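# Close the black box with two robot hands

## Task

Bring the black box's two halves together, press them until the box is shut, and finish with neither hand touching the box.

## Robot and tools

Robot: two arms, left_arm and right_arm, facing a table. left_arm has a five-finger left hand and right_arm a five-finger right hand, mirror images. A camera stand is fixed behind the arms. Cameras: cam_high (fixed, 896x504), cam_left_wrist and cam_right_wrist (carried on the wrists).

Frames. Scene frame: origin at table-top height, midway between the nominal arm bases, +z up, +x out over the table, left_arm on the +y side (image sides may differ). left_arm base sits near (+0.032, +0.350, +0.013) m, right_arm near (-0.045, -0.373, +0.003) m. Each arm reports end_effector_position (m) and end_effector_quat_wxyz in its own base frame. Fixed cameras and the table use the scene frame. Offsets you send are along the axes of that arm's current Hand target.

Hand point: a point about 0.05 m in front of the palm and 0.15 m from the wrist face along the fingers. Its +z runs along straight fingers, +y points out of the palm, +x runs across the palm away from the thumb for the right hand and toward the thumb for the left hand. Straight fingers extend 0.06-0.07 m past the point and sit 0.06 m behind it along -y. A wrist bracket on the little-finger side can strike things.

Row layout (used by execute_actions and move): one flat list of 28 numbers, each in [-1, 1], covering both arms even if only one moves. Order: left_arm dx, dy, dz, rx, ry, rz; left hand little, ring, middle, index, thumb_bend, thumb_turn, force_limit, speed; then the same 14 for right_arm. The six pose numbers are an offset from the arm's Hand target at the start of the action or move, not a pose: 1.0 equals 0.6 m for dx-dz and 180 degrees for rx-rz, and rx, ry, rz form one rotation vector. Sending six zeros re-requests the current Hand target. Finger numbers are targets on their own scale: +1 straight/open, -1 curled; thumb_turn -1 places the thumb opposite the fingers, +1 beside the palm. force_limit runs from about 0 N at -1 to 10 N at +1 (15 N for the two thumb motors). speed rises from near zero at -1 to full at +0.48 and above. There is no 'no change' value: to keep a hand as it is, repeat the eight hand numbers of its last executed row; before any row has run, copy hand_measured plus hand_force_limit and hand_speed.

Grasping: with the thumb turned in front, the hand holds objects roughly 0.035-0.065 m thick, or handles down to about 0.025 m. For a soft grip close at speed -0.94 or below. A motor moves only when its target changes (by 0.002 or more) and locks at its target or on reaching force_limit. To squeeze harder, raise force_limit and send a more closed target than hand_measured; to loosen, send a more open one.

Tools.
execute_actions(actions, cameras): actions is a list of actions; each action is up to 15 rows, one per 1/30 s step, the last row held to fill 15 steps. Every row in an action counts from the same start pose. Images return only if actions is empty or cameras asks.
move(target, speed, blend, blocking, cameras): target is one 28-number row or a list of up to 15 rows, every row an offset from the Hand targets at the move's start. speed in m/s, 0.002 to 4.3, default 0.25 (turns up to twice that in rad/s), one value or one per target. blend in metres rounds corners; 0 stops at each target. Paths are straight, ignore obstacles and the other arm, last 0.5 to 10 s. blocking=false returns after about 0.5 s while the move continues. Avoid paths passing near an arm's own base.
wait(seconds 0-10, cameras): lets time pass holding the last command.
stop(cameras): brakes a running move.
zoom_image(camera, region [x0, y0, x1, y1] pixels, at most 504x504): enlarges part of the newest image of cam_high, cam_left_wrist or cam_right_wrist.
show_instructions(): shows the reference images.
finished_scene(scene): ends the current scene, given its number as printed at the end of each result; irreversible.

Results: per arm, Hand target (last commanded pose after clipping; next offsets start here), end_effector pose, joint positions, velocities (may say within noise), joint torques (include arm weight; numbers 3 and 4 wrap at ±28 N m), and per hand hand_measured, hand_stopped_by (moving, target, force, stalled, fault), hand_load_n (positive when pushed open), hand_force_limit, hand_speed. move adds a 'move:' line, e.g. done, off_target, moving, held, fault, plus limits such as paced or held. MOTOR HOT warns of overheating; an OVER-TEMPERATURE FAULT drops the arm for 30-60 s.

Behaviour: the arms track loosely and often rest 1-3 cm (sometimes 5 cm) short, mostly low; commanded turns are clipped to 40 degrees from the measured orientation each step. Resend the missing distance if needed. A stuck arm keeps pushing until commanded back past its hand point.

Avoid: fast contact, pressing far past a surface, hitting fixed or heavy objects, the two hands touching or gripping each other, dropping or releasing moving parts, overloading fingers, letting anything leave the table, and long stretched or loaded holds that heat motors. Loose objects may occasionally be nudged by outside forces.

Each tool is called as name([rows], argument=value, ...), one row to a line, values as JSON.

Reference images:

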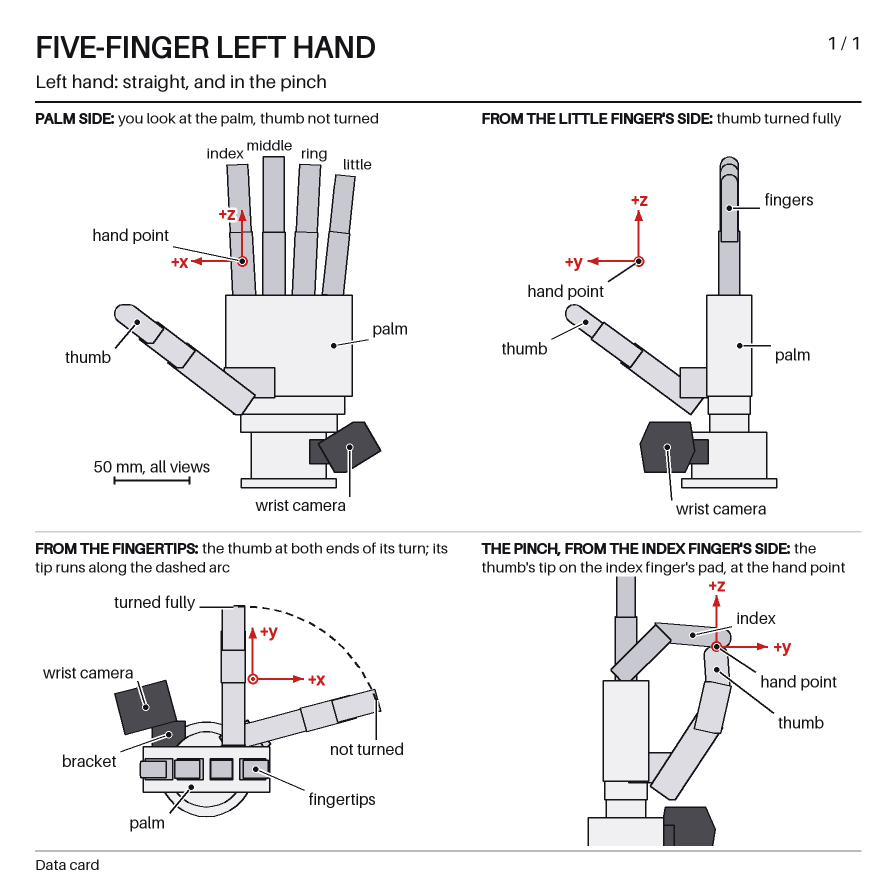

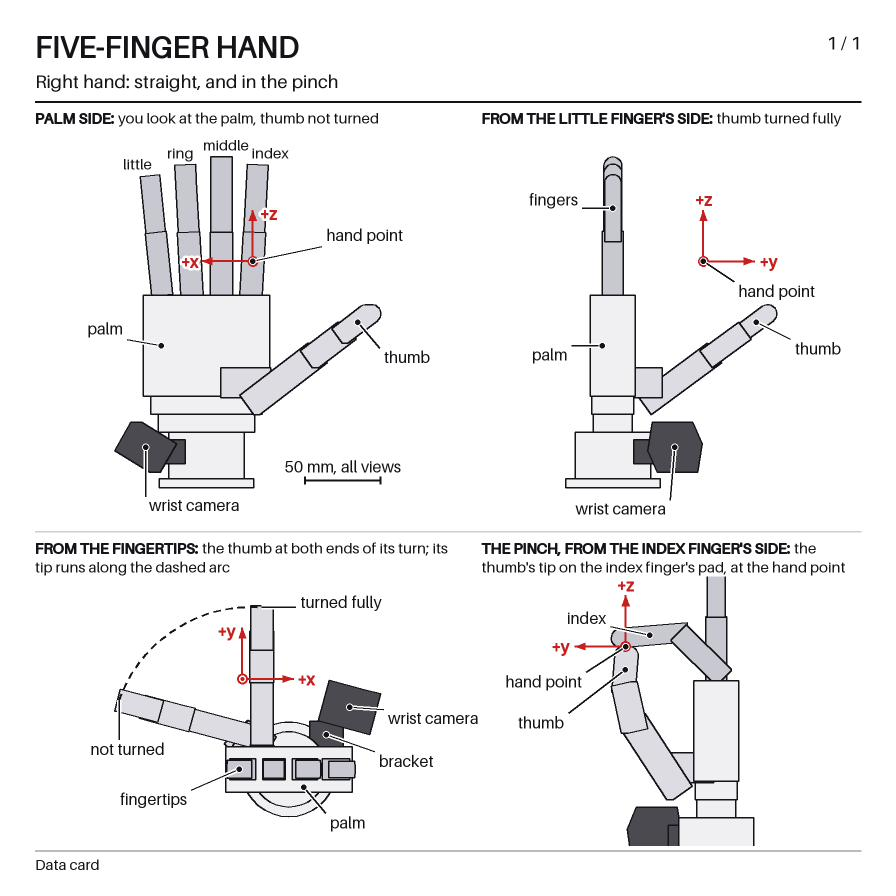

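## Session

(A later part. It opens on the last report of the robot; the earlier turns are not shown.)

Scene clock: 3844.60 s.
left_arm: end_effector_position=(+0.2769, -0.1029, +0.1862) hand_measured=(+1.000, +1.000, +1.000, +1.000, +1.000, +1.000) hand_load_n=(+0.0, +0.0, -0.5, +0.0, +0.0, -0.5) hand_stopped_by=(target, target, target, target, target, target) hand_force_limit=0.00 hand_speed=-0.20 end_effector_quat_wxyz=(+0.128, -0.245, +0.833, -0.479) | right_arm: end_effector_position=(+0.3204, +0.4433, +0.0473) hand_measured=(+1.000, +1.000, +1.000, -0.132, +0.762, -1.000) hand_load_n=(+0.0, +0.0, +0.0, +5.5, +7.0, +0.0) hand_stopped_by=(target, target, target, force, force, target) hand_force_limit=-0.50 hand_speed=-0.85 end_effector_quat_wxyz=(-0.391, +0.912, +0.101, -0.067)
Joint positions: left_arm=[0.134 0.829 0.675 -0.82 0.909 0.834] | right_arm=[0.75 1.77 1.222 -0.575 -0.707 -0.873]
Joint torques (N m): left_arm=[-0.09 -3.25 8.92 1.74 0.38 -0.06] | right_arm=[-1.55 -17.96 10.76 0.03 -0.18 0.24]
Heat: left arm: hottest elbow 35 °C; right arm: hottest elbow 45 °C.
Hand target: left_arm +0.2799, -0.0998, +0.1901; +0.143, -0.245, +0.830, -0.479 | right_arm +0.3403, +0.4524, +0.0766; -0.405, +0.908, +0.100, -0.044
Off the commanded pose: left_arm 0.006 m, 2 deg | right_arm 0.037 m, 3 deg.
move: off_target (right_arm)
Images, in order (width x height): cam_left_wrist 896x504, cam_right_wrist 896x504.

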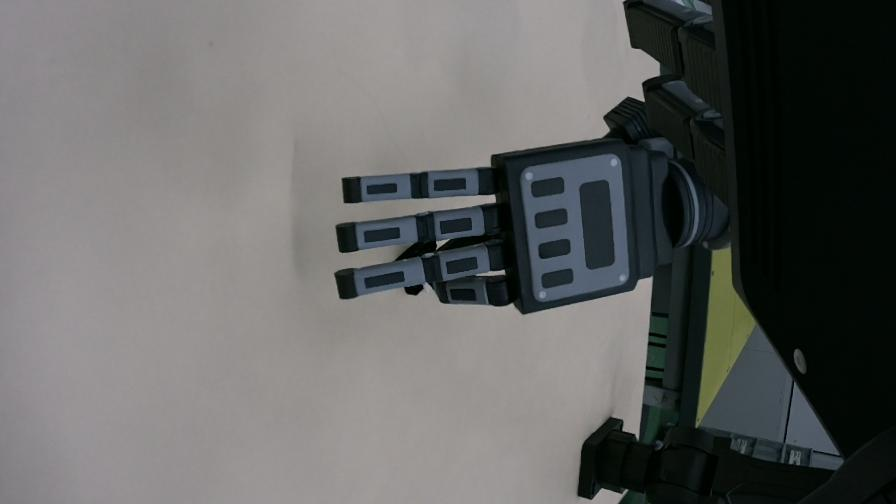

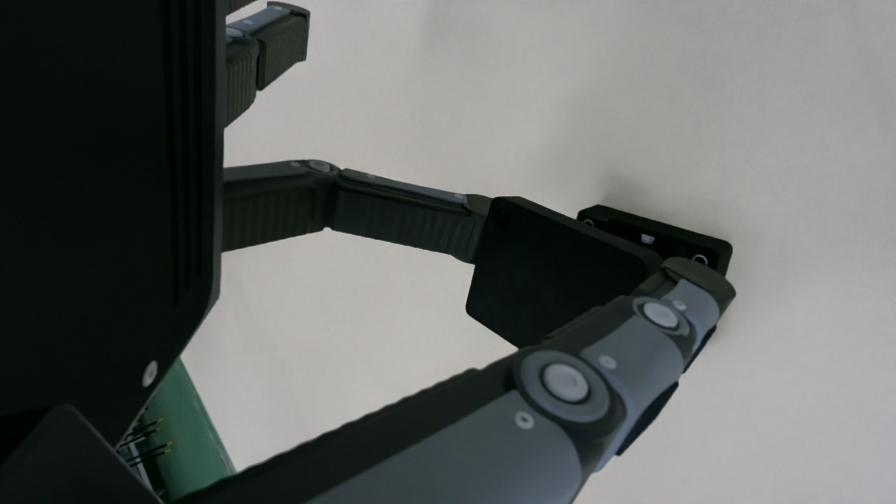

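move(target=[0,0,0,0,0,0,1,1,1,1,1,1,0,-0.2,-0.0288,0.0825,0.0494,0,-0.0041,-0.0037,1,1,1,-0.3,0.65,-1,-0.5,-0.85], speed=0.1, cameras=["cam_right_wrist"])

zoom_image(camera="cam_right_wrist", region=[460, 160, 720, 340])

Scene clock: 3881.90 s.
left_arm: end_effector_position=(+0.2769, -0.1029, +0.1862) hand_measured=(+1.000, +1.000, +1.000, +1.000, +1.000, +1.000) hand_load_n=(+0.0, +0.0, +0.0, -0.5, +0.0, -0.5) hand_stopped_by=(target, target, target, target, target, target) hand_force_limit=0.00 hand_speed=-0.20 end_effector_quat_wxyz=(+0.128, -0.245, +0.833, -0.479) | right_arm: end_effector_position=(+0.3156, +0.4388, +0.0257) hand_measured=(+1.000, +1.000, +1.000, -0.132, +0.762, -1.000) hand_load_n=(-0.5, +0.0, +0.0, +5.5, +7.0, +0.0) hand_stopped_by=(target, target, target, force, force, target) hand_force_limit=-0.50 hand_speed=-0.85 end_effector_quat_wxyz=(-0.401, +0.908, +0.107, -0.054)
Joint positions: left_arm=[0.134 0.829 0.675 -0.82 0.909 0.834] | right_arm=[0.75 1.77 1.148 -0.465 -0.707 -0.873]
Joint torques (N m): left_arm=[-0.15 -3.19 8.95 1.63 0.35 -0.09] | right_arm=[-1.79 -14.39 7.35 1.17 -0.54 -0.04]
Heat: left arm: hottest elbow 35 °C; right arm: hottest elbow 47 °C.
Hand target: left_arm +0.2799, -0.0998, +0.1901; +0.143, -0.245, +0.830, -0.479 | right_arm +0.3258, +0.4379, +0.0200; -0.404, +0.907, +0.107, -0.048
Off the commanded pose: left_arm 0.006 m, 2 deg | right_arm 0.012 m, 1 deg.
move: off_target (right_arm)
Images, in order (width x height): cam_right_wrist 896x504.

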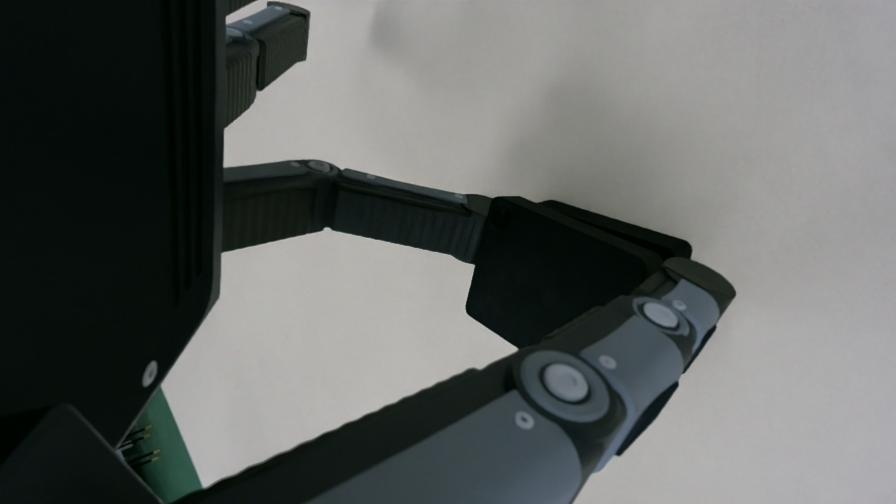

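Scaled by 1.938 from the camera's 896x504 image, which has a finer 1280x720 frame.

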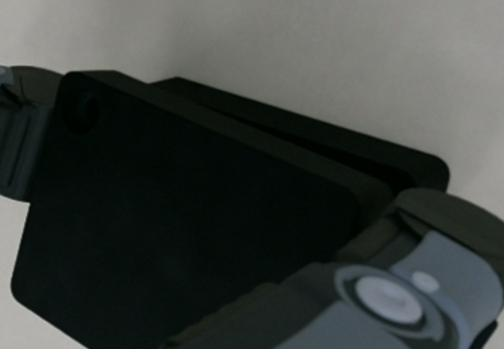

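move([
  [0,0,0,0,0,0,1,1,1,1,1,1,0,-0.2,-0.0025,-0.0377,-0.0328,0,-0.0144,-0.0130,1,1,1,-0.3,0.65,-1,-0.5,-0.85],
  [0,0,0,0,0,0,1,1,1,1,1,1,0,-0.2,-0.0025,-0.0006,0.0006,0,-0.0144,-0.0130,1,1,1,-0.3,0.65,-1,-0.5,-0.85],
], speed=0.1, cameras=["cam_right_wrist"])

zoom_image(camera="cam_right_wrist", region=[460, 160, 720, 340])

Scene clock: 3919.77 s.
left_arm: end_effector_position=(+0.2769, -0.1029, +0.1862) hand_measured=(+1.000, +1.000, +1.000, +1.000, +1.000, +1.000) hand_load_n=(+0.0, +0.0, +0.0, +0.0, +0.0, +0.0) hand_stopped_by=(target, target, target, target, target, target) hand_force_limit=0.00 hand_speed=-0.20 end_effector_quat_wxyz=(+0.128, -0.245, +0.833, -0.479) | right_arm: end_effector_position=(+0.3101, +0.4347, +0.0227) hand_measured=(+1.000, +1.000, +1.000, -0.132, +0.762, -1.000) hand_load_n=(+0.0, +0.0, +0.0, +5.5, +7.0, -0.5) hand_stopped_by=(target, target, target, force, force, target) hand_force_limit=-0.50 hand_speed=-0.85 end_effector_quat_wxyz=(-0.396, +0.906, +0.133, -0.069)
Joint positions: left_arm=[0.134 0.829 0.675 -0.82 0.909 0.834] | right_arm=[0.75 1.782 1.164 -0.525 -0.732 -0.945]
Joint torques (N m): left_arm=[0.26 -2.96 8.98 1.7 0.36 -0.05] | right_arm=[-1.61 -13.98 8.29 1.1 -0.65 -0.04]
Heat: left arm: hottest elbow 35 °C; right arm: hottest elbow 45 °C.
Hand target: left_arm +0.2799, -0.0998, +0.1901; +0.143, -0.245, +0.830, -0.479 | right_arm +0.3243, +0.4381, +0.0200; -0.403, +0.903, +0.135, -0.060
Off the commanded pose: left_arm 0.006 m, 2 deg | right_arm 0.015 m, 1 deg.
move: off_target (right_arm)
Images, in order (width x height): cam_right_wrist 896x504.

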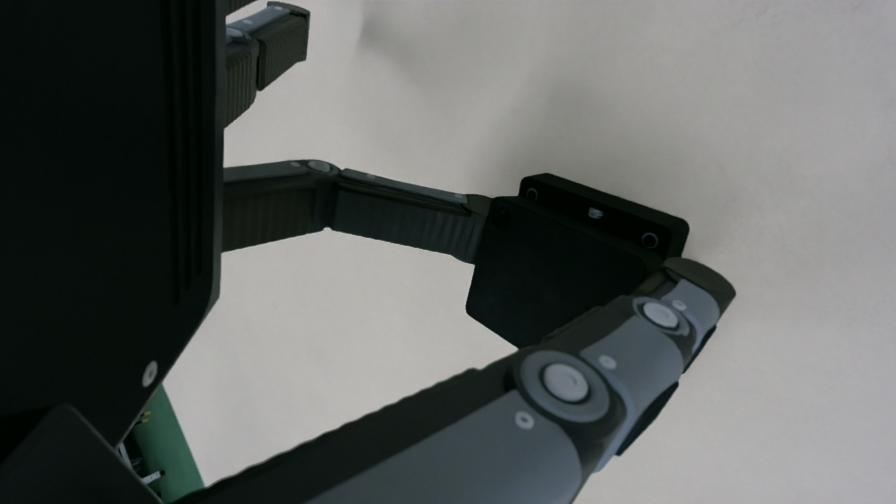

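Scaled by 1.938 from the camera's 896x504 image, which has a finer 1280x720 frame.

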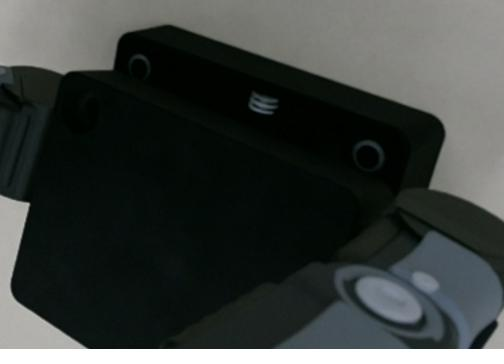

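move([
  [0,0,0,0,0,0,1,1,1,1,1,1,0,-0.2,0.0082,-0.0396,-0.0307,0,0,0,1,1,1,-0.3,0.65,-1,-0.5,-0.85],
  [0,0,0,0,0,0,1,1,1,1,1,1,0,-0.2,0.0082,-0.0044,0.0010,0,0,0,1,1,1,-0.3,0.65,-1,-0.5,-0.85],
], speed=0.1, cameras=["cam_right_wrist"])

zoom_image(camera="cam_right_wrist", region=[460, 160, 720, 340])

Scene clock: 3940.47 s.
left_arm: end_effector_position=(+0.2769, -0.1029, +0.1862) hand_measured=(+1.000, +1.000, +1.000, +1.000, +1.000, +1.000) hand_load_n=(+0.0, +0.0, +0.0, +0.0, +0.0, -0.5) hand_stopped_by=(target, target, target, target, target, target) hand_force_limit=0.00 hand_speed=-0.20 end_effector_quat_wxyz=(+0.128, -0.245, +0.833, -0.479) | right_arm: end_effector_position=(+0.3138, +0.4382, +0.0242) hand_measured=(+1.000, +1.000, +1.000, -0.132, +0.762, -1.000) hand_load_n=(+0.0, +0.0, +0.0, +5.5, +7.0, +0.0) hand_stopped_by=(target, target, target, force, force, target) hand_force_limit=-0.50 hand_speed=-0.85 end_effector_quat_wxyz=(-0.396, +0.906, +0.133, -0.069)
Joint positions: left_arm=[0.134 0.829 0.675 -0.82 0.909 0.834] | right_arm=[0.75 1.791 1.182 -0.535 -0.732 -0.946]
Joint torques (N m): left_arm=[-0.15 -2.96 8.92 1.74 0.39 -0.09] | right_arm=[-1.61 -13.98 8.43 1.07 -0.64 -0.05]
Heat: left arm: hottest elbow 35 °C; right arm: hottest elbow 46 °C.
Hand target: left_arm +0.2799, -0.0998, +0.1901; +0.143, -0.245, +0.830, -0.479 | right_arm +0.3283, +0.4416, +0.0216; -0.403, +0.903, +0.135, -0.060
Off the commanded pose: left_arm 0.006 m, 2 deg | right_arm 0.015 m, 1 deg.
move: off_target (right_arm)
Images, in order (width x height): cam_right_wrist 896x504.

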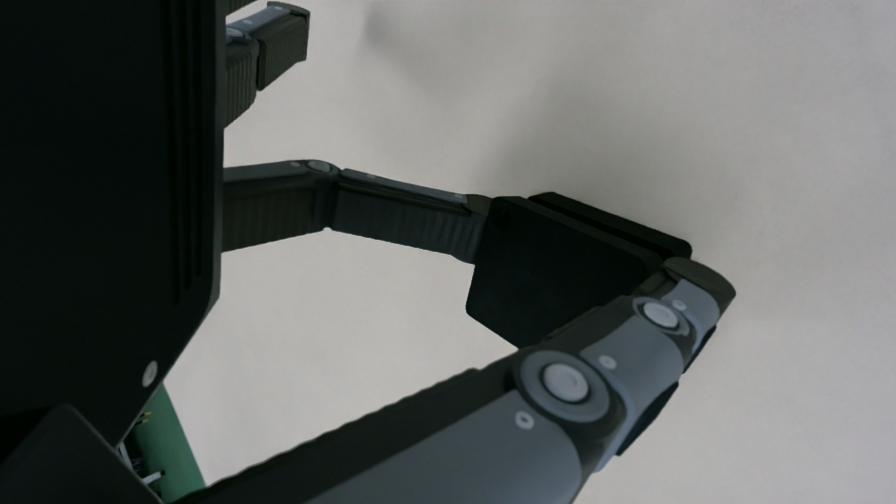

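Scaled by 1.938 from the camera's 896x504 image, which has a finer 1280x720 frame.

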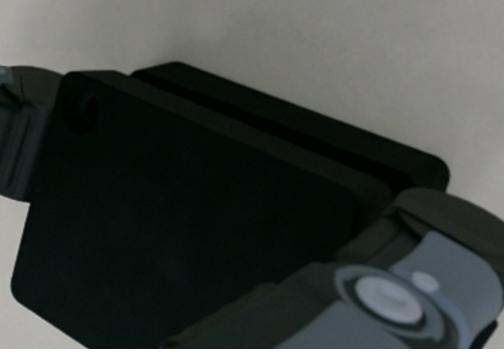

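move(target=[0,0,0,0,0,0,1,1,1,1,1,1,0,-0.2,0.0013,0.0105,0.0095,0,0,0,1,1,1,-0.3,0.65,-1,-0.5,-0.85], speed=0.06, cameras=["cam_right_wrist"])

zoom_image(camera="cam_right_wrist", region=[480, 180, 620, 280])

zoom_image(camera="cam_right_wrist", region=[600, 220, 700, 300])

Scene clock: 3954.47 s.
left_arm: end_effector_position=(+0.2769, -0.1029, +0.1862) hand_measured=(+1.000, +1.000, +1.000, +1.000, +1.000, +1.000) hand_load_n=(+0.0, +0.0, +0.0, +0.0, +0.0, +0.0) hand_stopped_by=(target, target, target, target, target, target) hand_force_limit=0.00 hand_speed=-0.20 end_effector_quat_wxyz=(+0.128, -0.245, +0.833, -0.479) | right_arm: end_effector_position=(+0.3160, +0.4405, +0.0182) hand_measured=(+1.000, +1.000, +1.000, -0.132, +0.762, -1.000) hand_load_n=(+0.0, +0.0, +0.0, +5.0, +7.5, +0.0) hand_stopped_by=(target, target, target, force, force, target) hand_force_limit=-0.50 hand_speed=-0.85 end_effector_quat_wxyz=(-0.398, +0.905, +0.134, -0.067)
Joint positions: left_arm=[0.134 0.829 0.675 -0.82 0.909 0.834] | right_arm=[0.75 1.805 1.182 -0.516 -0.733 -0.946]
Joint torques (N m): left_arm=[-0.38 -3.02 8.94 1.76 0.37 -0.09] | right_arm=[-1.67 -13.98 7.95 1.01 -0.6 -0.04]
Heat: left arm: hottest elbow 35 °C; right arm: hottest elbow 46 °C.
Hand target: left_arm +0.2799, -0.0998, +0.1901; +0.143, -0.245, +0.830, -0.479 | right_arm +0.3290, +0.4419, +0.0131; -0.403, +0.903, +0.135, -0.060
Off the commanded pose: left_arm 0.006 m, 2 deg | right_arm 0.014 m, 1 deg.
move: off_target (right_arm)
Images, in order (width x height): cam_right_wrist 896x504.

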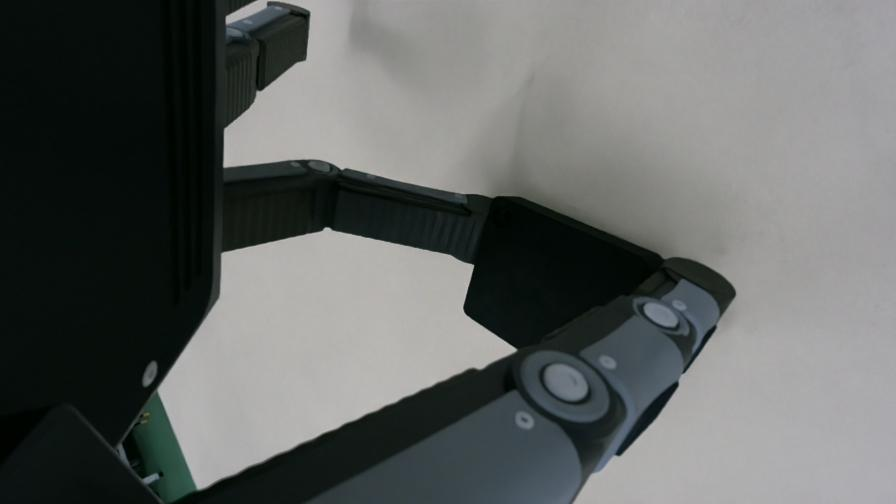

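Scaled by 3.600 from the camera's 896x504 image, which has a finer 1280x720 frame.

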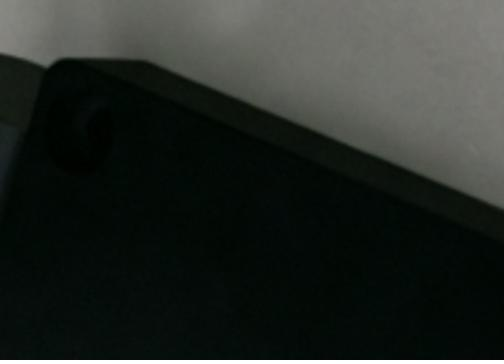

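Scaled by 5.040 from the camera's 896x504 image, which has a finer 1280x720 frame.

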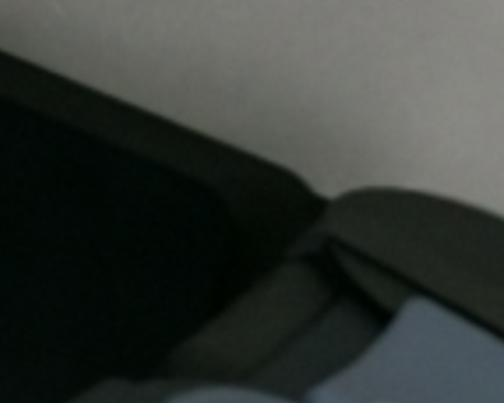

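move(target=[0,0,0,0,0,0,1,1,1,1,1,1,0,-0.2,0.0251,-0.0425,-0.0275,0,0,0,1,1,1,-0.3,0.65,-1,-0.5,-0.85], speed=0.1, cameras=["cam_right_wrist"])

zoom_image(camera="cam_right_wrist", region=[460, 160, 720, 340])

Scene clock: 3986.07 s.
left_arm: end_effector_position=(+0.2769, -0.1029, +0.1862) hand_measured=(+1.000, +1.000, +1.000, +1.000, +1.000, +1.000) hand_load_n=(+0.0, +0.0, +0.0, +0.0, +0.0, +0.0) hand_stopped_by=(target, target, target, target, target, target) hand_force_limit=0.00 hand_speed=-0.20 end_effector_quat_wxyz=(+0.128, -0.245, +0.833, -0.479) | right_arm: end_effector_position=(+0.3229, +0.4434, +0.0324) hand_measured=(+1.000, +1.000, +1.000, -0.132, +0.762, -1.000) hand_load_n=(+0.0, +0.0, +0.0, +5.5, +7.0, -0.5) hand_stopped_by=(target, target, target, force, force, target) hand_force_limit=-0.50 hand_speed=-0.85 end_effector_quat_wxyz=(-0.394, +0.907, +0.131, -0.072)
Joint positions: left_arm=[0.134 0.829 0.675 -0.82 0.909 0.834] | right_arm=[0.746 1.805 1.23 -0.579 -0.734 -0.95]
Joint torques (N m): left_arm=[0.03 -3.25 8.9 1.66 0.37 -0.09] | right_arm=[-1.73 -15.33 10.7 0.02 -0.67 -0.04]
Heat: left arm: hottest elbow 35 °C; right arm: hottest elbow 46 °C.
Hand target: left_arm +0.2799, -0.0998, +0.1901; +0.143, -0.245, +0.830, -0.479 | right_arm +0.3421, +0.4508, +0.0431; -0.403, +0.903, +0.135, -0.060
Off the commanded pose: left_arm 0.006 m, 2 deg | right_arm 0.023 m, 2 deg.
move: off_target (right_arm)
Images, in order (width x height): cam_right_wrist 896x504.

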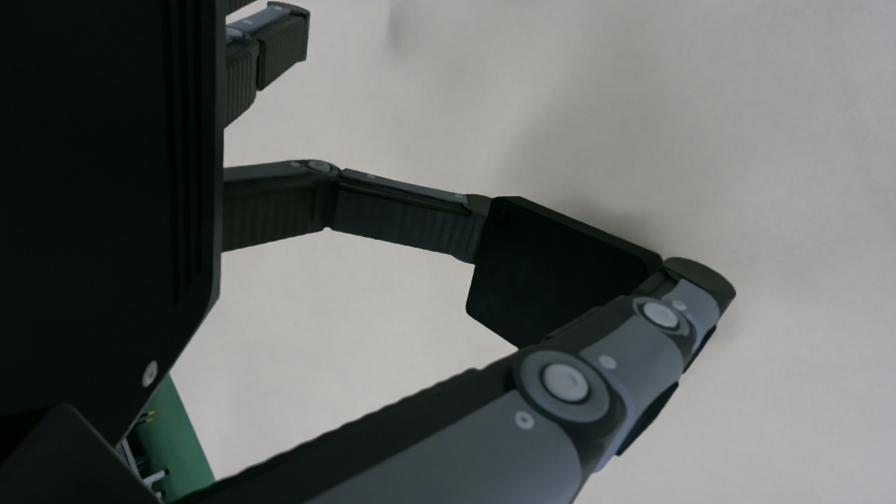

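Scaled by 1.938 from the camera's 896x504 image, which has a finer 1280x720 frame.

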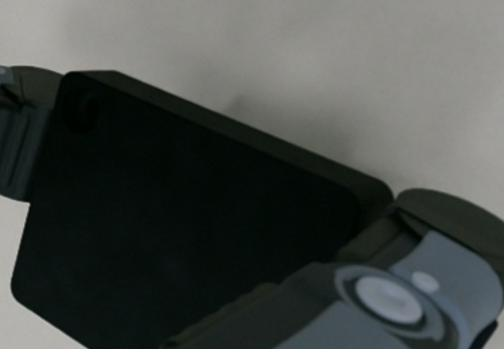

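move([
  [0,0,0,0,0,0,1,1,1,1,1,1,0,-0.2,-0.0265,-0.0032,-0.0137,0,0,0,1,1,1,-0.3,0.65,-1,-0.5,-0.85],
  [0,0,0,0,0,0,1,1,1,1,1,1,0,-0.2,-0.0265,0.0320,0.0180,0,0,0,1,1,1,-0.3,0.65,-1,-0.5,-0.85],
], speed=0.1, cameras=["cam_right_wrist"])

zoom_image(camera="cam_right_wrist", region=[460, 160, 720, 340])

Scene clock: 4001.37 s.
left_arm: end_effector_position=(+0.2769, -0.1029, +0.1862) hand_measured=(+1.000, +1.000, +1.000, +1.000, +1.000, +1.000) hand_load_n=(+0.0, +0.0, +0.0, +0.0, +0.0, -0.5) hand_stopped_by=(target, target, target, target, target, target) hand_force_limit=0.00 hand_speed=-0.20 end_effector_quat_wxyz=(+0.128, -0.245, +0.833, -0.479) | right_arm: end_effector_position=(+0.3200, +0.4407, +0.0227) hand_measured=(+1.000, +1.000, +1.000, -0.132, +0.762, -1.000) hand_load_n=(-0.5, +0.0, +0.0, +5.5, +7.0, +0.0) hand_stopped_by=(target, target, target, force, force, target) hand_force_limit=-0.50 hand_speed=-0.85 end_effector_quat_wxyz=(-0.397, +0.906, +0.133, -0.067)
Joint positions: left_arm=[0.134 0.829 0.675 -0.82 0.909 0.834] | right_arm=[0.746 1.805 1.198 -0.535 -0.734 -0.95]
Joint torques (N m): left_arm=[-0.32 -2.73 8.96 1.74 0.38 -0.05] | right_arm=[-1.14 -15.62 7.3 1.13 -0.6 0.01]
Heat: left arm: hottest elbow 35 °C; right arm: hottest elbow 45 °C.
Hand target: left_arm +0.2799, -0.0998, +0.1901; +0.143, -0.245, +0.830, -0.479 | right_arm +0.3284, +0.4416, +0.0215; -0.403, +0.903, +0.135, -0.060
Off the commanded pose: left_arm 0.006 m, 2 deg | right_arm 0.008 m, 1 deg.
move: done
Images, in order (width x height): cam_right_wrist 896x504.

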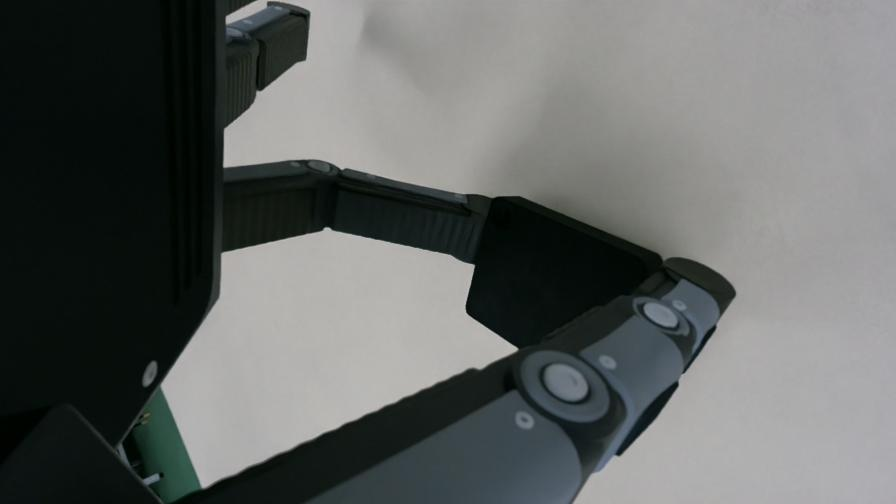

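Scaled by 1.938 from the camera's 896x504 image, which has a finer 1280x720 frame.

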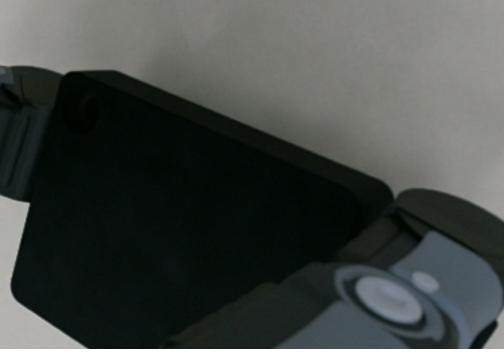

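move([
  [0,0,0,0,0,0,1,1,1,1,1,1,0,-0.2,-0.01,-0.0495,-0.0446,0,0,0,1,1,1,-0.3,0.65,-1,-0.5,-0.85],
  [0,0,0,0,0,0,1,1,1,1,1,1,0,-0.2,0,0,0,0,0,0,1,1,1,-0.3,0.65,-1,-0.5,-0.85],
], speed=0.1, cameras=["cam_right_wrist"])

zoom_image(camera="cam_right_wrist", region=[460, 160, 720, 340])

Scene clock: 4014.00 s.
left_arm: end_effector_position=(+0.2769, -0.1029, +0.1862) hand_measured=(+1.000, +1.000, +1.000, +1.000, +1.000, +1.000) hand_load_n=(+0.0, +0.0, +0.0, +0.0, +0.0, +0.0) hand_stopped_by=(target, target, target, target, target, target) hand_force_limit=0.00 hand_speed=-0.20 end_effector_quat_wxyz=(+0.128, -0.245, +0.833, -0.479) | right_arm: end_effector_position=(+0.3199, +0.4406, +0.0279) hand_measured=(+1.000, +1.000, +1.000, -0.132, +0.762, -1.000) hand_load_n=(+0.0, +0.0, +0.0, +5.5, +7.0, +0.0) hand_stopped_by=(target, target, target, force, force, target) hand_force_limit=-0.50 hand_speed=-0.85 end_effector_quat_wxyz=(-0.400, +0.905, +0.135, -0.064)
Joint positions: left_arm=[0.134 0.829 0.675 -0.82 0.909 0.834] | right_arm=[0.746 1.793 1.194 -0.535 -0.734 -0.95]
Joint torques (N m): left_arm=[0.09 -3.08 8.96 1.76 0.39 -0.05] | right_arm=[-1.38 -14.27 7.51 1.16 -0.58 -0.01]
Heat: left arm: hottest elbow 35 °C; right arm: hottest elbow 45 °C.
Hand target: left_arm +0.2799, -0.0998, +0.1901; +0.143, -0.245, +0.830, -0.479 | right_arm +0.3283, +0.4416, +0.0215; -0.403, +0.903, +0.135, -0.060
Off the commanded pose: left_arm 0.006 m, 2 deg | right_arm 0.011 m, 1 deg.
move: off_target (right_arm)
Images, in order (width x height): cam_right_wrist 896x504.

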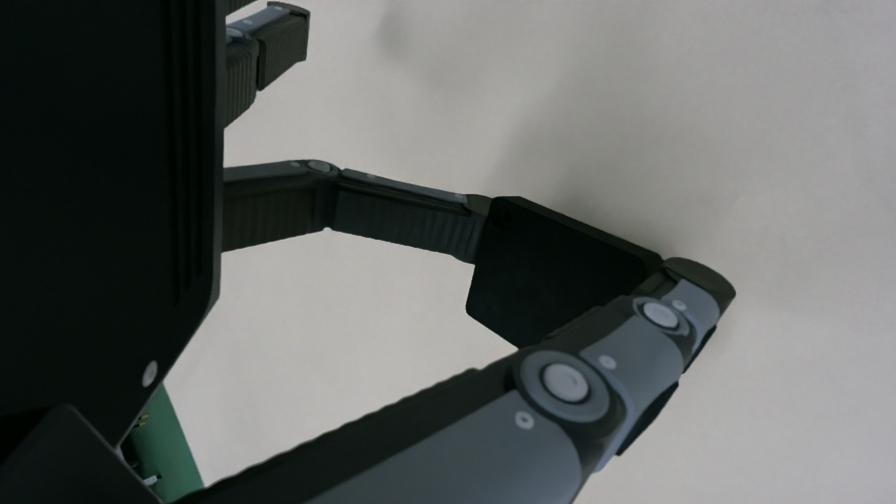

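Scaled by 1.938 from the camera's 896x504 image, which has a finer 1280x720 frame.

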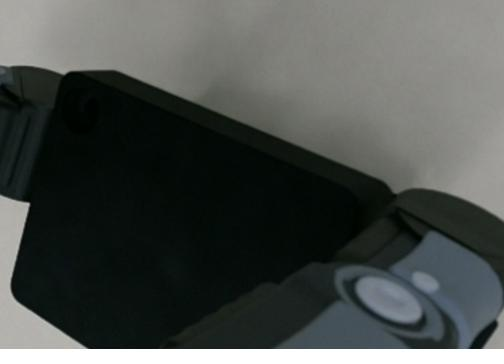

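move([
  [0,0,0,0,0,0,1,1,1,1,1,1,0,-0.2,-0.0109,-0.0447,-0.0413,0,0,0,1,1,1,-0.3,0.65,-1,-0.5,-0.85],
  [0,0,0,0,0,0,1,1,1,1,1,1,0,-0.2,-0.0109,0.0049,0.0032,0,0,0,1,1,1,-0.3,0.65,-1,-0.5,-0.85],
], speed=0.1, cameras=["cam_right_wrist"])

zoom_image(camera="cam_right_wrist", region=[460, 160, 720, 340])

Scene clock: 4025.60 s.
left_arm: end_effector_position=(+0.2769, -0.1029, +0.1862) hand_measured=(+1.000, +1.000, +1.000, +1.000, +1.000, +1.000) hand_load_n=(+0.0, +0.0, +0.0, +0.0, +0.0, +0.0) hand_stopped_by=(target, target, target, target, target, target) hand_force_limit=0.00 hand_speed=-0.20 end_effector_quat_wxyz=(+0.128, -0.245, +0.833, -0.479) | right_arm: end_effector_position=(+0.3163, +0.4372, +0.0252) hand_measured=(+1.000, +1.000, +1.000, -0.132, +0.762, -1.000) hand_load_n=(+0.0, +0.0, +0.0, +5.0, +7.0, +0.0) hand_stopped_by=(target, target, target, force, force, target) hand_force_limit=-0.50 hand_speed=-0.85 end_effector_quat_wxyz=(-0.401, +0.904, +0.136, -0.062)
Joint positions: left_arm=[0.134 0.829 0.675 -0.82 0.909 0.834] | right_arm=[0.746 1.783 1.171 -0.516 -0.734 -0.95]
Joint torques (N m): left_arm=[-0.15 -3.31 8.99 1.78 0.4 -0.07] | right_arm=[-1.08 -13.74 7.39 1.18 -0.52 0.05]
Heat: left arm: hottest elbow 35 °C; right arm: hottest elbow 44 °C.
Hand target: left_arm +0.2799, -0.0998, +0.1901; +0.143, -0.245, +0.830, -0.479 | right_arm +0.3222, +0.4392, +0.0181; -0.403, +0.903, +0.135, -0.060
Off the commanded pose: left_arm 0.006 m, 2 deg | right_arm 0.009 m, 0 deg.
move: done
Images, in order (width x height): cam_right_wrist 896x504.

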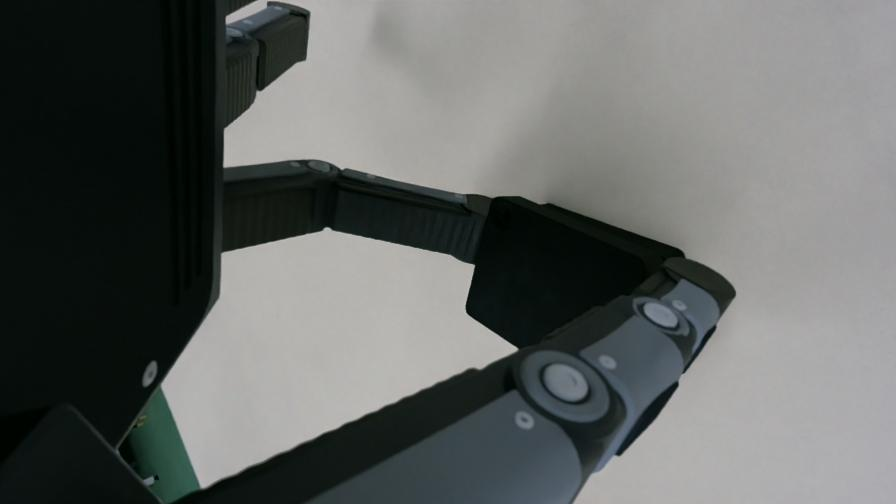

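Scaled by 1.938 from the camera's 896x504 image, which has a finer 1280x720 frame.

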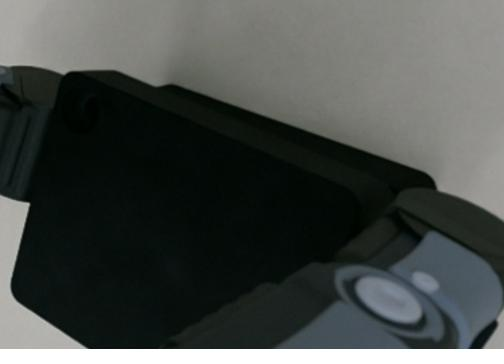

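move([
  [0,0,0,0,0,0,1,1,1,1,1,1,0,-0.2,-0.0045,-0.0310,-0.0268,0,0,0,1,1,1,-0.3,0.65,-1,-0.5,-0.85],
  [0,0,0,0,0,0,1,1,1,1,1,1,0,-0.2,-0.0045,0.0079,0.0096,0,0,0,1,1,1,-0.3,0.65,-1,-0.5,-0.85],
], speed=0.08, cameras=["cam_right_wrist"])

zoom_image(camera="cam_right_wrist", region=[480, 180, 720, 320])

Scene clock: 4059.70 s.
left_arm: end_effector_position=(+0.2769, -0.1029, +0.1862) hand_measured=(+1.000, +1.000, +1.000, +1.000, +1.000, +1.000) hand_load_n=(+0.0, -0.5, +0.0, +0.0, +0.0, -0.5) hand_stopped_by=(target, target, target, target, target, target) hand_force_limit=0.00 hand_speed=-0.20 end_effector_quat_wxyz=(+0.128, -0.245, +0.833, -0.479) | right_arm: end_effector_position=(+0.3158, +0.4369, +0.0188) hand_measured=(+1.000, +1.000, +1.000, -0.132, +0.762, -1.000) hand_load_n=(+0.0, +0.0, +0.0, +5.5, +6.5, -0.5) hand_stopped_by=(target, target, target, force, force, target) hand_force_limit=-0.50 hand_speed=-0.85 end_effector_quat_wxyz=(-0.402, +0.903, +0.137, -0.060)
Joint positions: left_arm=[0.134 0.829 0.675 -0.82 0.909 0.834] | right_arm=[0.746 1.789 1.159 -0.492 -0.734 -0.95]
Joint torques (N m): left_arm=[-0.15 -3.08 8.92 1.72 0.38 -0.07] | right_arm=[-0.62 -14.04 7.32 1.1 -0.43 0.09]
Heat: left arm: hottest elbow 35 °C; right arm: hottest elbow 42 °C.
Hand target: left_arm +0.2799, -0.0998, +0.1901; +0.143, -0.245, +0.830, -0.479 | right_arm +0.3193, +0.4395, +0.0107; -0.403, +0.903, +0.135, -0.060
Off the commanded pose: left_arm 0.006 m, 2 deg | right_arm 0.009 m, 0 deg.
move: done
Images, in order (width x height): cam_right_wrist 896x504.

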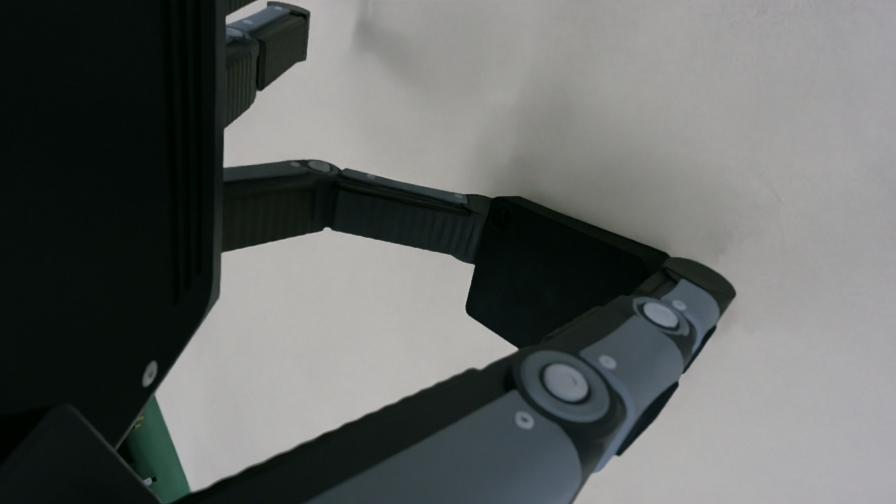

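Scaled by 2.100 from the camera's 896x504 image, which has a finer 1280x720 frame.

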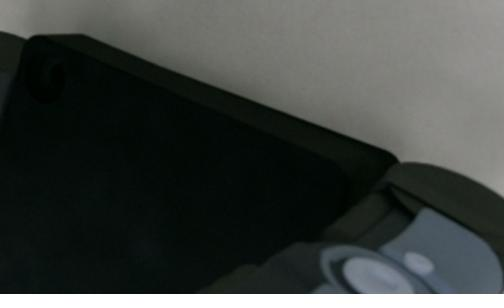

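move([
  [0,0,0,0,0,0,1,1,1,1,1,1,0,-0.2,-0.0233,-0.0499,-0.0442,0,0,0,1,1,1,-0.3,0.65,-1,-0.5,-0.85],
  [0,0,0,0,0,0,1,1,1,1,1,1,0,-0.2,-0.0017,-0.0028,-0.0018,0,0,0,1,1,1,-0.3,0.65,-1,-0.5,-0.85],
], speed=0.1, cameras=["cam_right_wrist"])

zoom_image(camera="cam_right_wrist", region=[480, 180, 720, 320])

Scene clock: 4075.70 s.
left_arm: end_effector_position=(+0.2769, -0.1029, +0.1862) hand_measured=(+1.000, +1.000, +1.000, +1.000, +1.000, +1.000) hand_load_n=(+0.0, +0.0, +0.0, +0.0, +0.0, +0.0) hand_stopped_by=(target, target, target, target, target, target) hand_force_limit=0.00 hand_speed=-0.20 end_effector_quat_wxyz=(+0.128, -0.245, +0.833, -0.479) | right_arm: end_effector_position=(+0.3109, +0.4371, +0.0180) hand_measured=(+1.000, +1.000, +1.000, -0.132, +0.762, -1.000) hand_load_n=(+0.0, +0.0, -0.5, +5.0, +7.5, -0.5) hand_stopped_by=(target, target, target, force, force, target) hand_force_limit=-0.50 hand_speed=-0.85 end_effector_quat_wxyz=(-0.401, +0.904, +0.137, -0.064)
Joint positions: left_arm=[0.134 0.829 0.675 -0.82 0.909 0.834] | right_arm=[0.752 1.788 1.155 -0.494 -0.734 -0.946]
Joint torques (N m): left_arm=[-0.26 -2.96 8.96 1.66 0.38 -0.06] | right_arm=[-1.44 -14.27 7.57 1.05 -0.38 0.08]
Heat: left arm: hottest elbow 35 °C; right arm: hottest elbow 43 °C.
Hand target: left_arm +0.2799, -0.0998, +0.1901; +0.143, -0.245, +0.830, -0.479 | right_arm +0.3182, +0.4395, +0.0127; -0.403, +0.903, +0.135, -0.060
Off the commanded pose: left_arm 0.006 m, 2 deg | right_arm 0.009 m, 1 deg.
move: done
Images, in order (width x height): cam_right_wrist 896x504.

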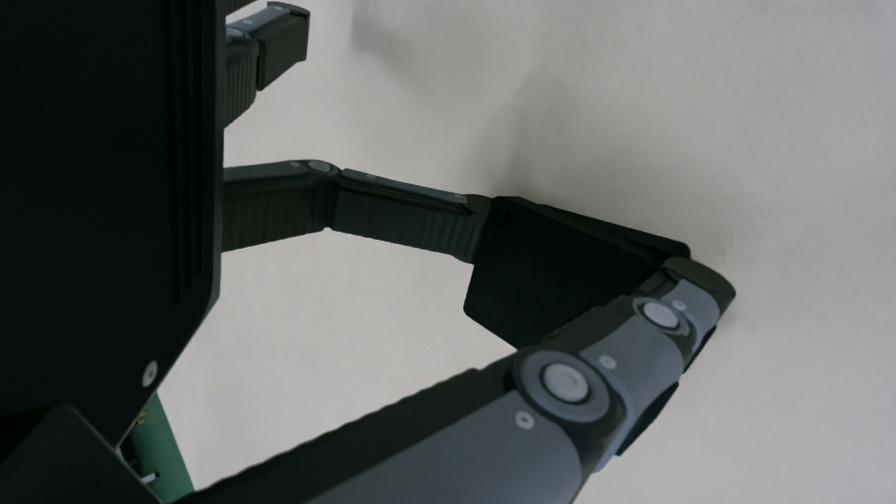

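Scaled by 2.100 from the camera's 896x504 image, which has a finer 1280x720 frame.

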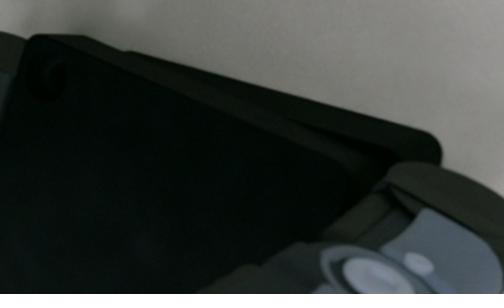

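move([
  [0,0,0,0,0,0,1,1,1,1,1,1,0,-0.2,0,0,0,0,0,0,1,1,1,-0.1,0.8,-1,-0.5,-0.9],
  [0,0,0,0,0,0,1,1,1,1,1,1,0,-0.2,0,0,0,0,0,0,1,1,1,-0.03,0.95,-1,-0.5,-0.6],
  [0,0,0,0,0,0,1,1,1,1,1,1,0,-0.2,0,0.0080,0.0073,0,0,0,1,1,1,-0.03,0.95,-1,-0.5,-0.6],
], speed=0.08, cameras=["cam_right_wrist"])

zoom_image(camera="cam_right_wrist", region=[440, 160, 740, 360])

Scene clock: 4103.13 s.
left_arm: end_effector_position=(+0.2769, -0.1029, +0.1862) hand_measured=(+1.000, +1.000, +1.000, +1.000, +1.000, +1.000) hand_load_n=(+0.0, +0.0, +0.0, +0.0, +0.0, -0.5) hand_stopped_by=(target, target, target, target, target, target) hand_force_limit=0.00 hand_speed=-0.20 end_effector_quat_wxyz=(+0.128, -0.245, +0.833, -0.479) | right_arm: end_effector_position=(+0.3132, +0.4392, +0.0157) hand_measured=(+1.000, +1.000, +1.000, -0.030, +0.950, -1.000) hand_load_n=(+0.0, +0.0, -0.5, +0.0, +0.0, +0.0) hand_stopped_by=(target, target, target, target, target, target) hand_force_limit=-0.50 hand_speed=-0.60 end_effector_quat_wxyz=(-0.403, +0.903, +0.138, -0.060)
Joint positions: left_arm=[0.134 0.829 0.675 -0.82 0.909 0.834] | right_arm=[0.752 1.794 1.155 -0.478 -0.734 -0.946]
Joint torques (N m): left_arm=[0.21 -2.9 8.92 1.74 0.36 -0.07] | right_arm=[-0.97 -14.04 7.16 1.17 -0.39 0.11]
Heat: left arm: hottest elbow 35 °C; right arm: hottest elbow 43 °C.
Hand target: left_arm +0.2799, -0.0998, +0.1901; +0.143, -0.245, +0.830, -0.479 | right_arm +0.3182, +0.4395, +0.0062; -0.403, +0.903, +0.135, -0.060
Off the commanded pose: left_arm 0.006 m, 2 deg | right_arm 0.011 m, 0 deg.
move: off_target (right_arm)
Images, in order (width x height): cam_right_wrist 896x504.

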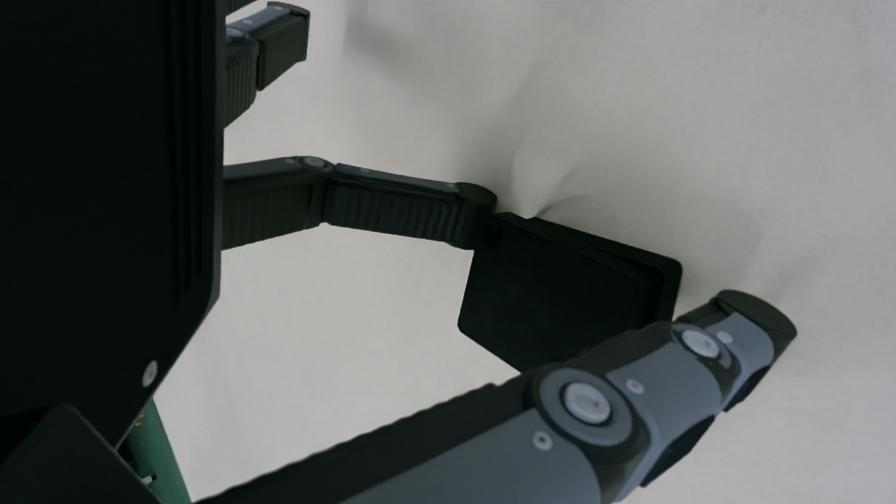

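Scaled by 1.680 from the camera's 896x504 image, which has a finer 1280x720 frame.

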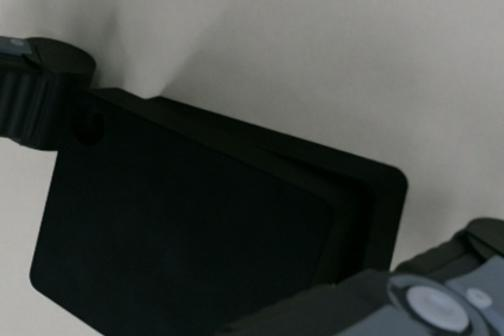

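execute_actions([
  [[0,0,0,0,0,0,1,1,1,1,1,1,0,-0.2,0,0,0,0,0,0,1,1,1,-0.13,0.84,-1,-0.7,-0.85]],
  [[0,0,0,0,0,0,1,1,1,1,1,1,0,-0.2,0,0,0,0,0,0,1,1,1,-0.13,0.74,-1,-0.7,-0.85]],
  [[0,0,0,0,0,0,1,1,1,1,1,1,0,-0.2,0,0,0,0,0,0,1,1,1,-0.4,0.68,-1,-0.45,-0.8]],
  [[0,0,0,0,0,0,1,1,1,1,1,1,0,-0.2,0,0,0,0,0,0,1,1,1,-0.4,0.68,-1,-0.45,-0.8]],
], cameras=["cam_right_wrist"])

zoom_image(camera="cam_right_wrist", region=[440, 160, 740, 360])

Scene clock: 4125.43 s.
left_arm: end_effector_position=(+0.2769, -0.1029, +0.1862) hand_measured=(+1.000, +1.000, +1.000, +1.000, +1.000, +1.000) hand_load_n=(+0.0, +0.0, +0.0, +0.0, +0.0, +0.0) hand_stopped_by=(target, target, target, target, target, target) hand_force_limit=0.00 hand_speed=-0.20 end_effector_quat_wxyz=(+0.128, -0.245, +0.833, -0.479) | right_arm: end_effector_position=(+0.3132, +0.4392, +0.0157) hand_measured=(+1.000, +1.000, +1.000, -0.146, +0.776, -1.000) hand_load_n=(+0.0, +0.0, +0.0, +5.5, +8.0, -0.5) hand_stopped_by=(target, target, target, force, force, target) hand_force_limit=-0.45 hand_speed=-0.80 end_effector_quat_wxyz=(-0.403, +0.903, +0.138, -0.060)
Joint positions: left_arm=[0.134 0.829 0.675 -0.82 0.909 0.834] | right_arm=[0.752 1.794 1.155 -0.478 -0.734 -0.946]
Joint torques (N m): left_arm=[-0.15 -3.08 8.95 1.73 0.37 -0.05] | right_arm=[-0.91 -14.33 7.13 1.21 -0.4 0.08]
Heat: left arm: hottest elbow 35 °C; right arm: hottest elbow 43 °C.
Hand target: left_arm +0.2799, -0.0998, +0.1901; +0.143, -0.245, +0.830, -0.479 | right_arm +0.3182, +0.4395, +0.0062; -0.403, +0.903, +0.135, -0.060
Off the commanded pose: left_arm 0.006 m, 2 deg | right_arm 0.011 m, 0 deg.
Images, in order (width x height): cam_right_wrist 896x504.

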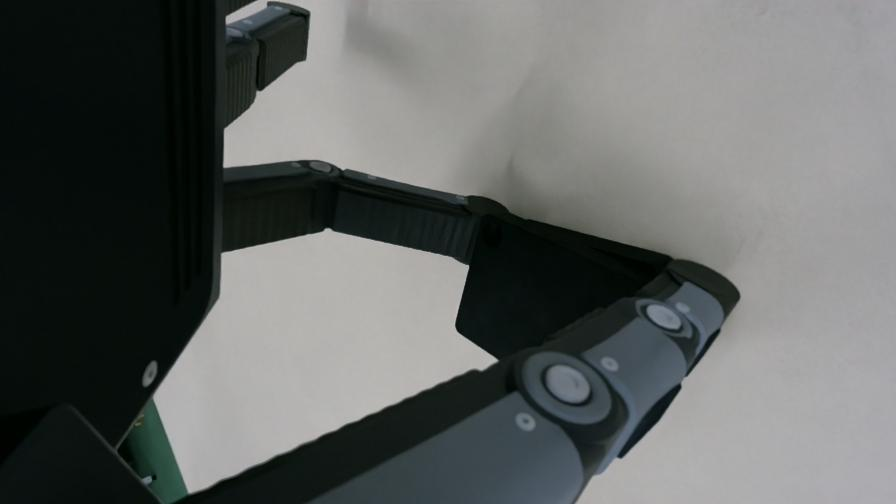

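Scaled by 1.680 from the camera's 896x504 image, which has a finer 1280x720 frame.

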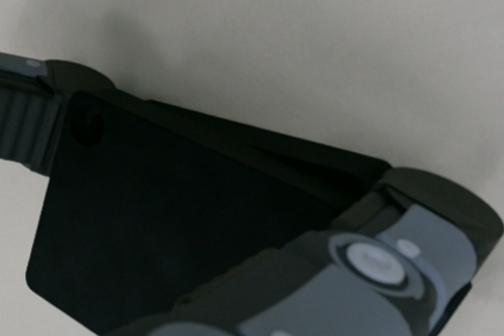

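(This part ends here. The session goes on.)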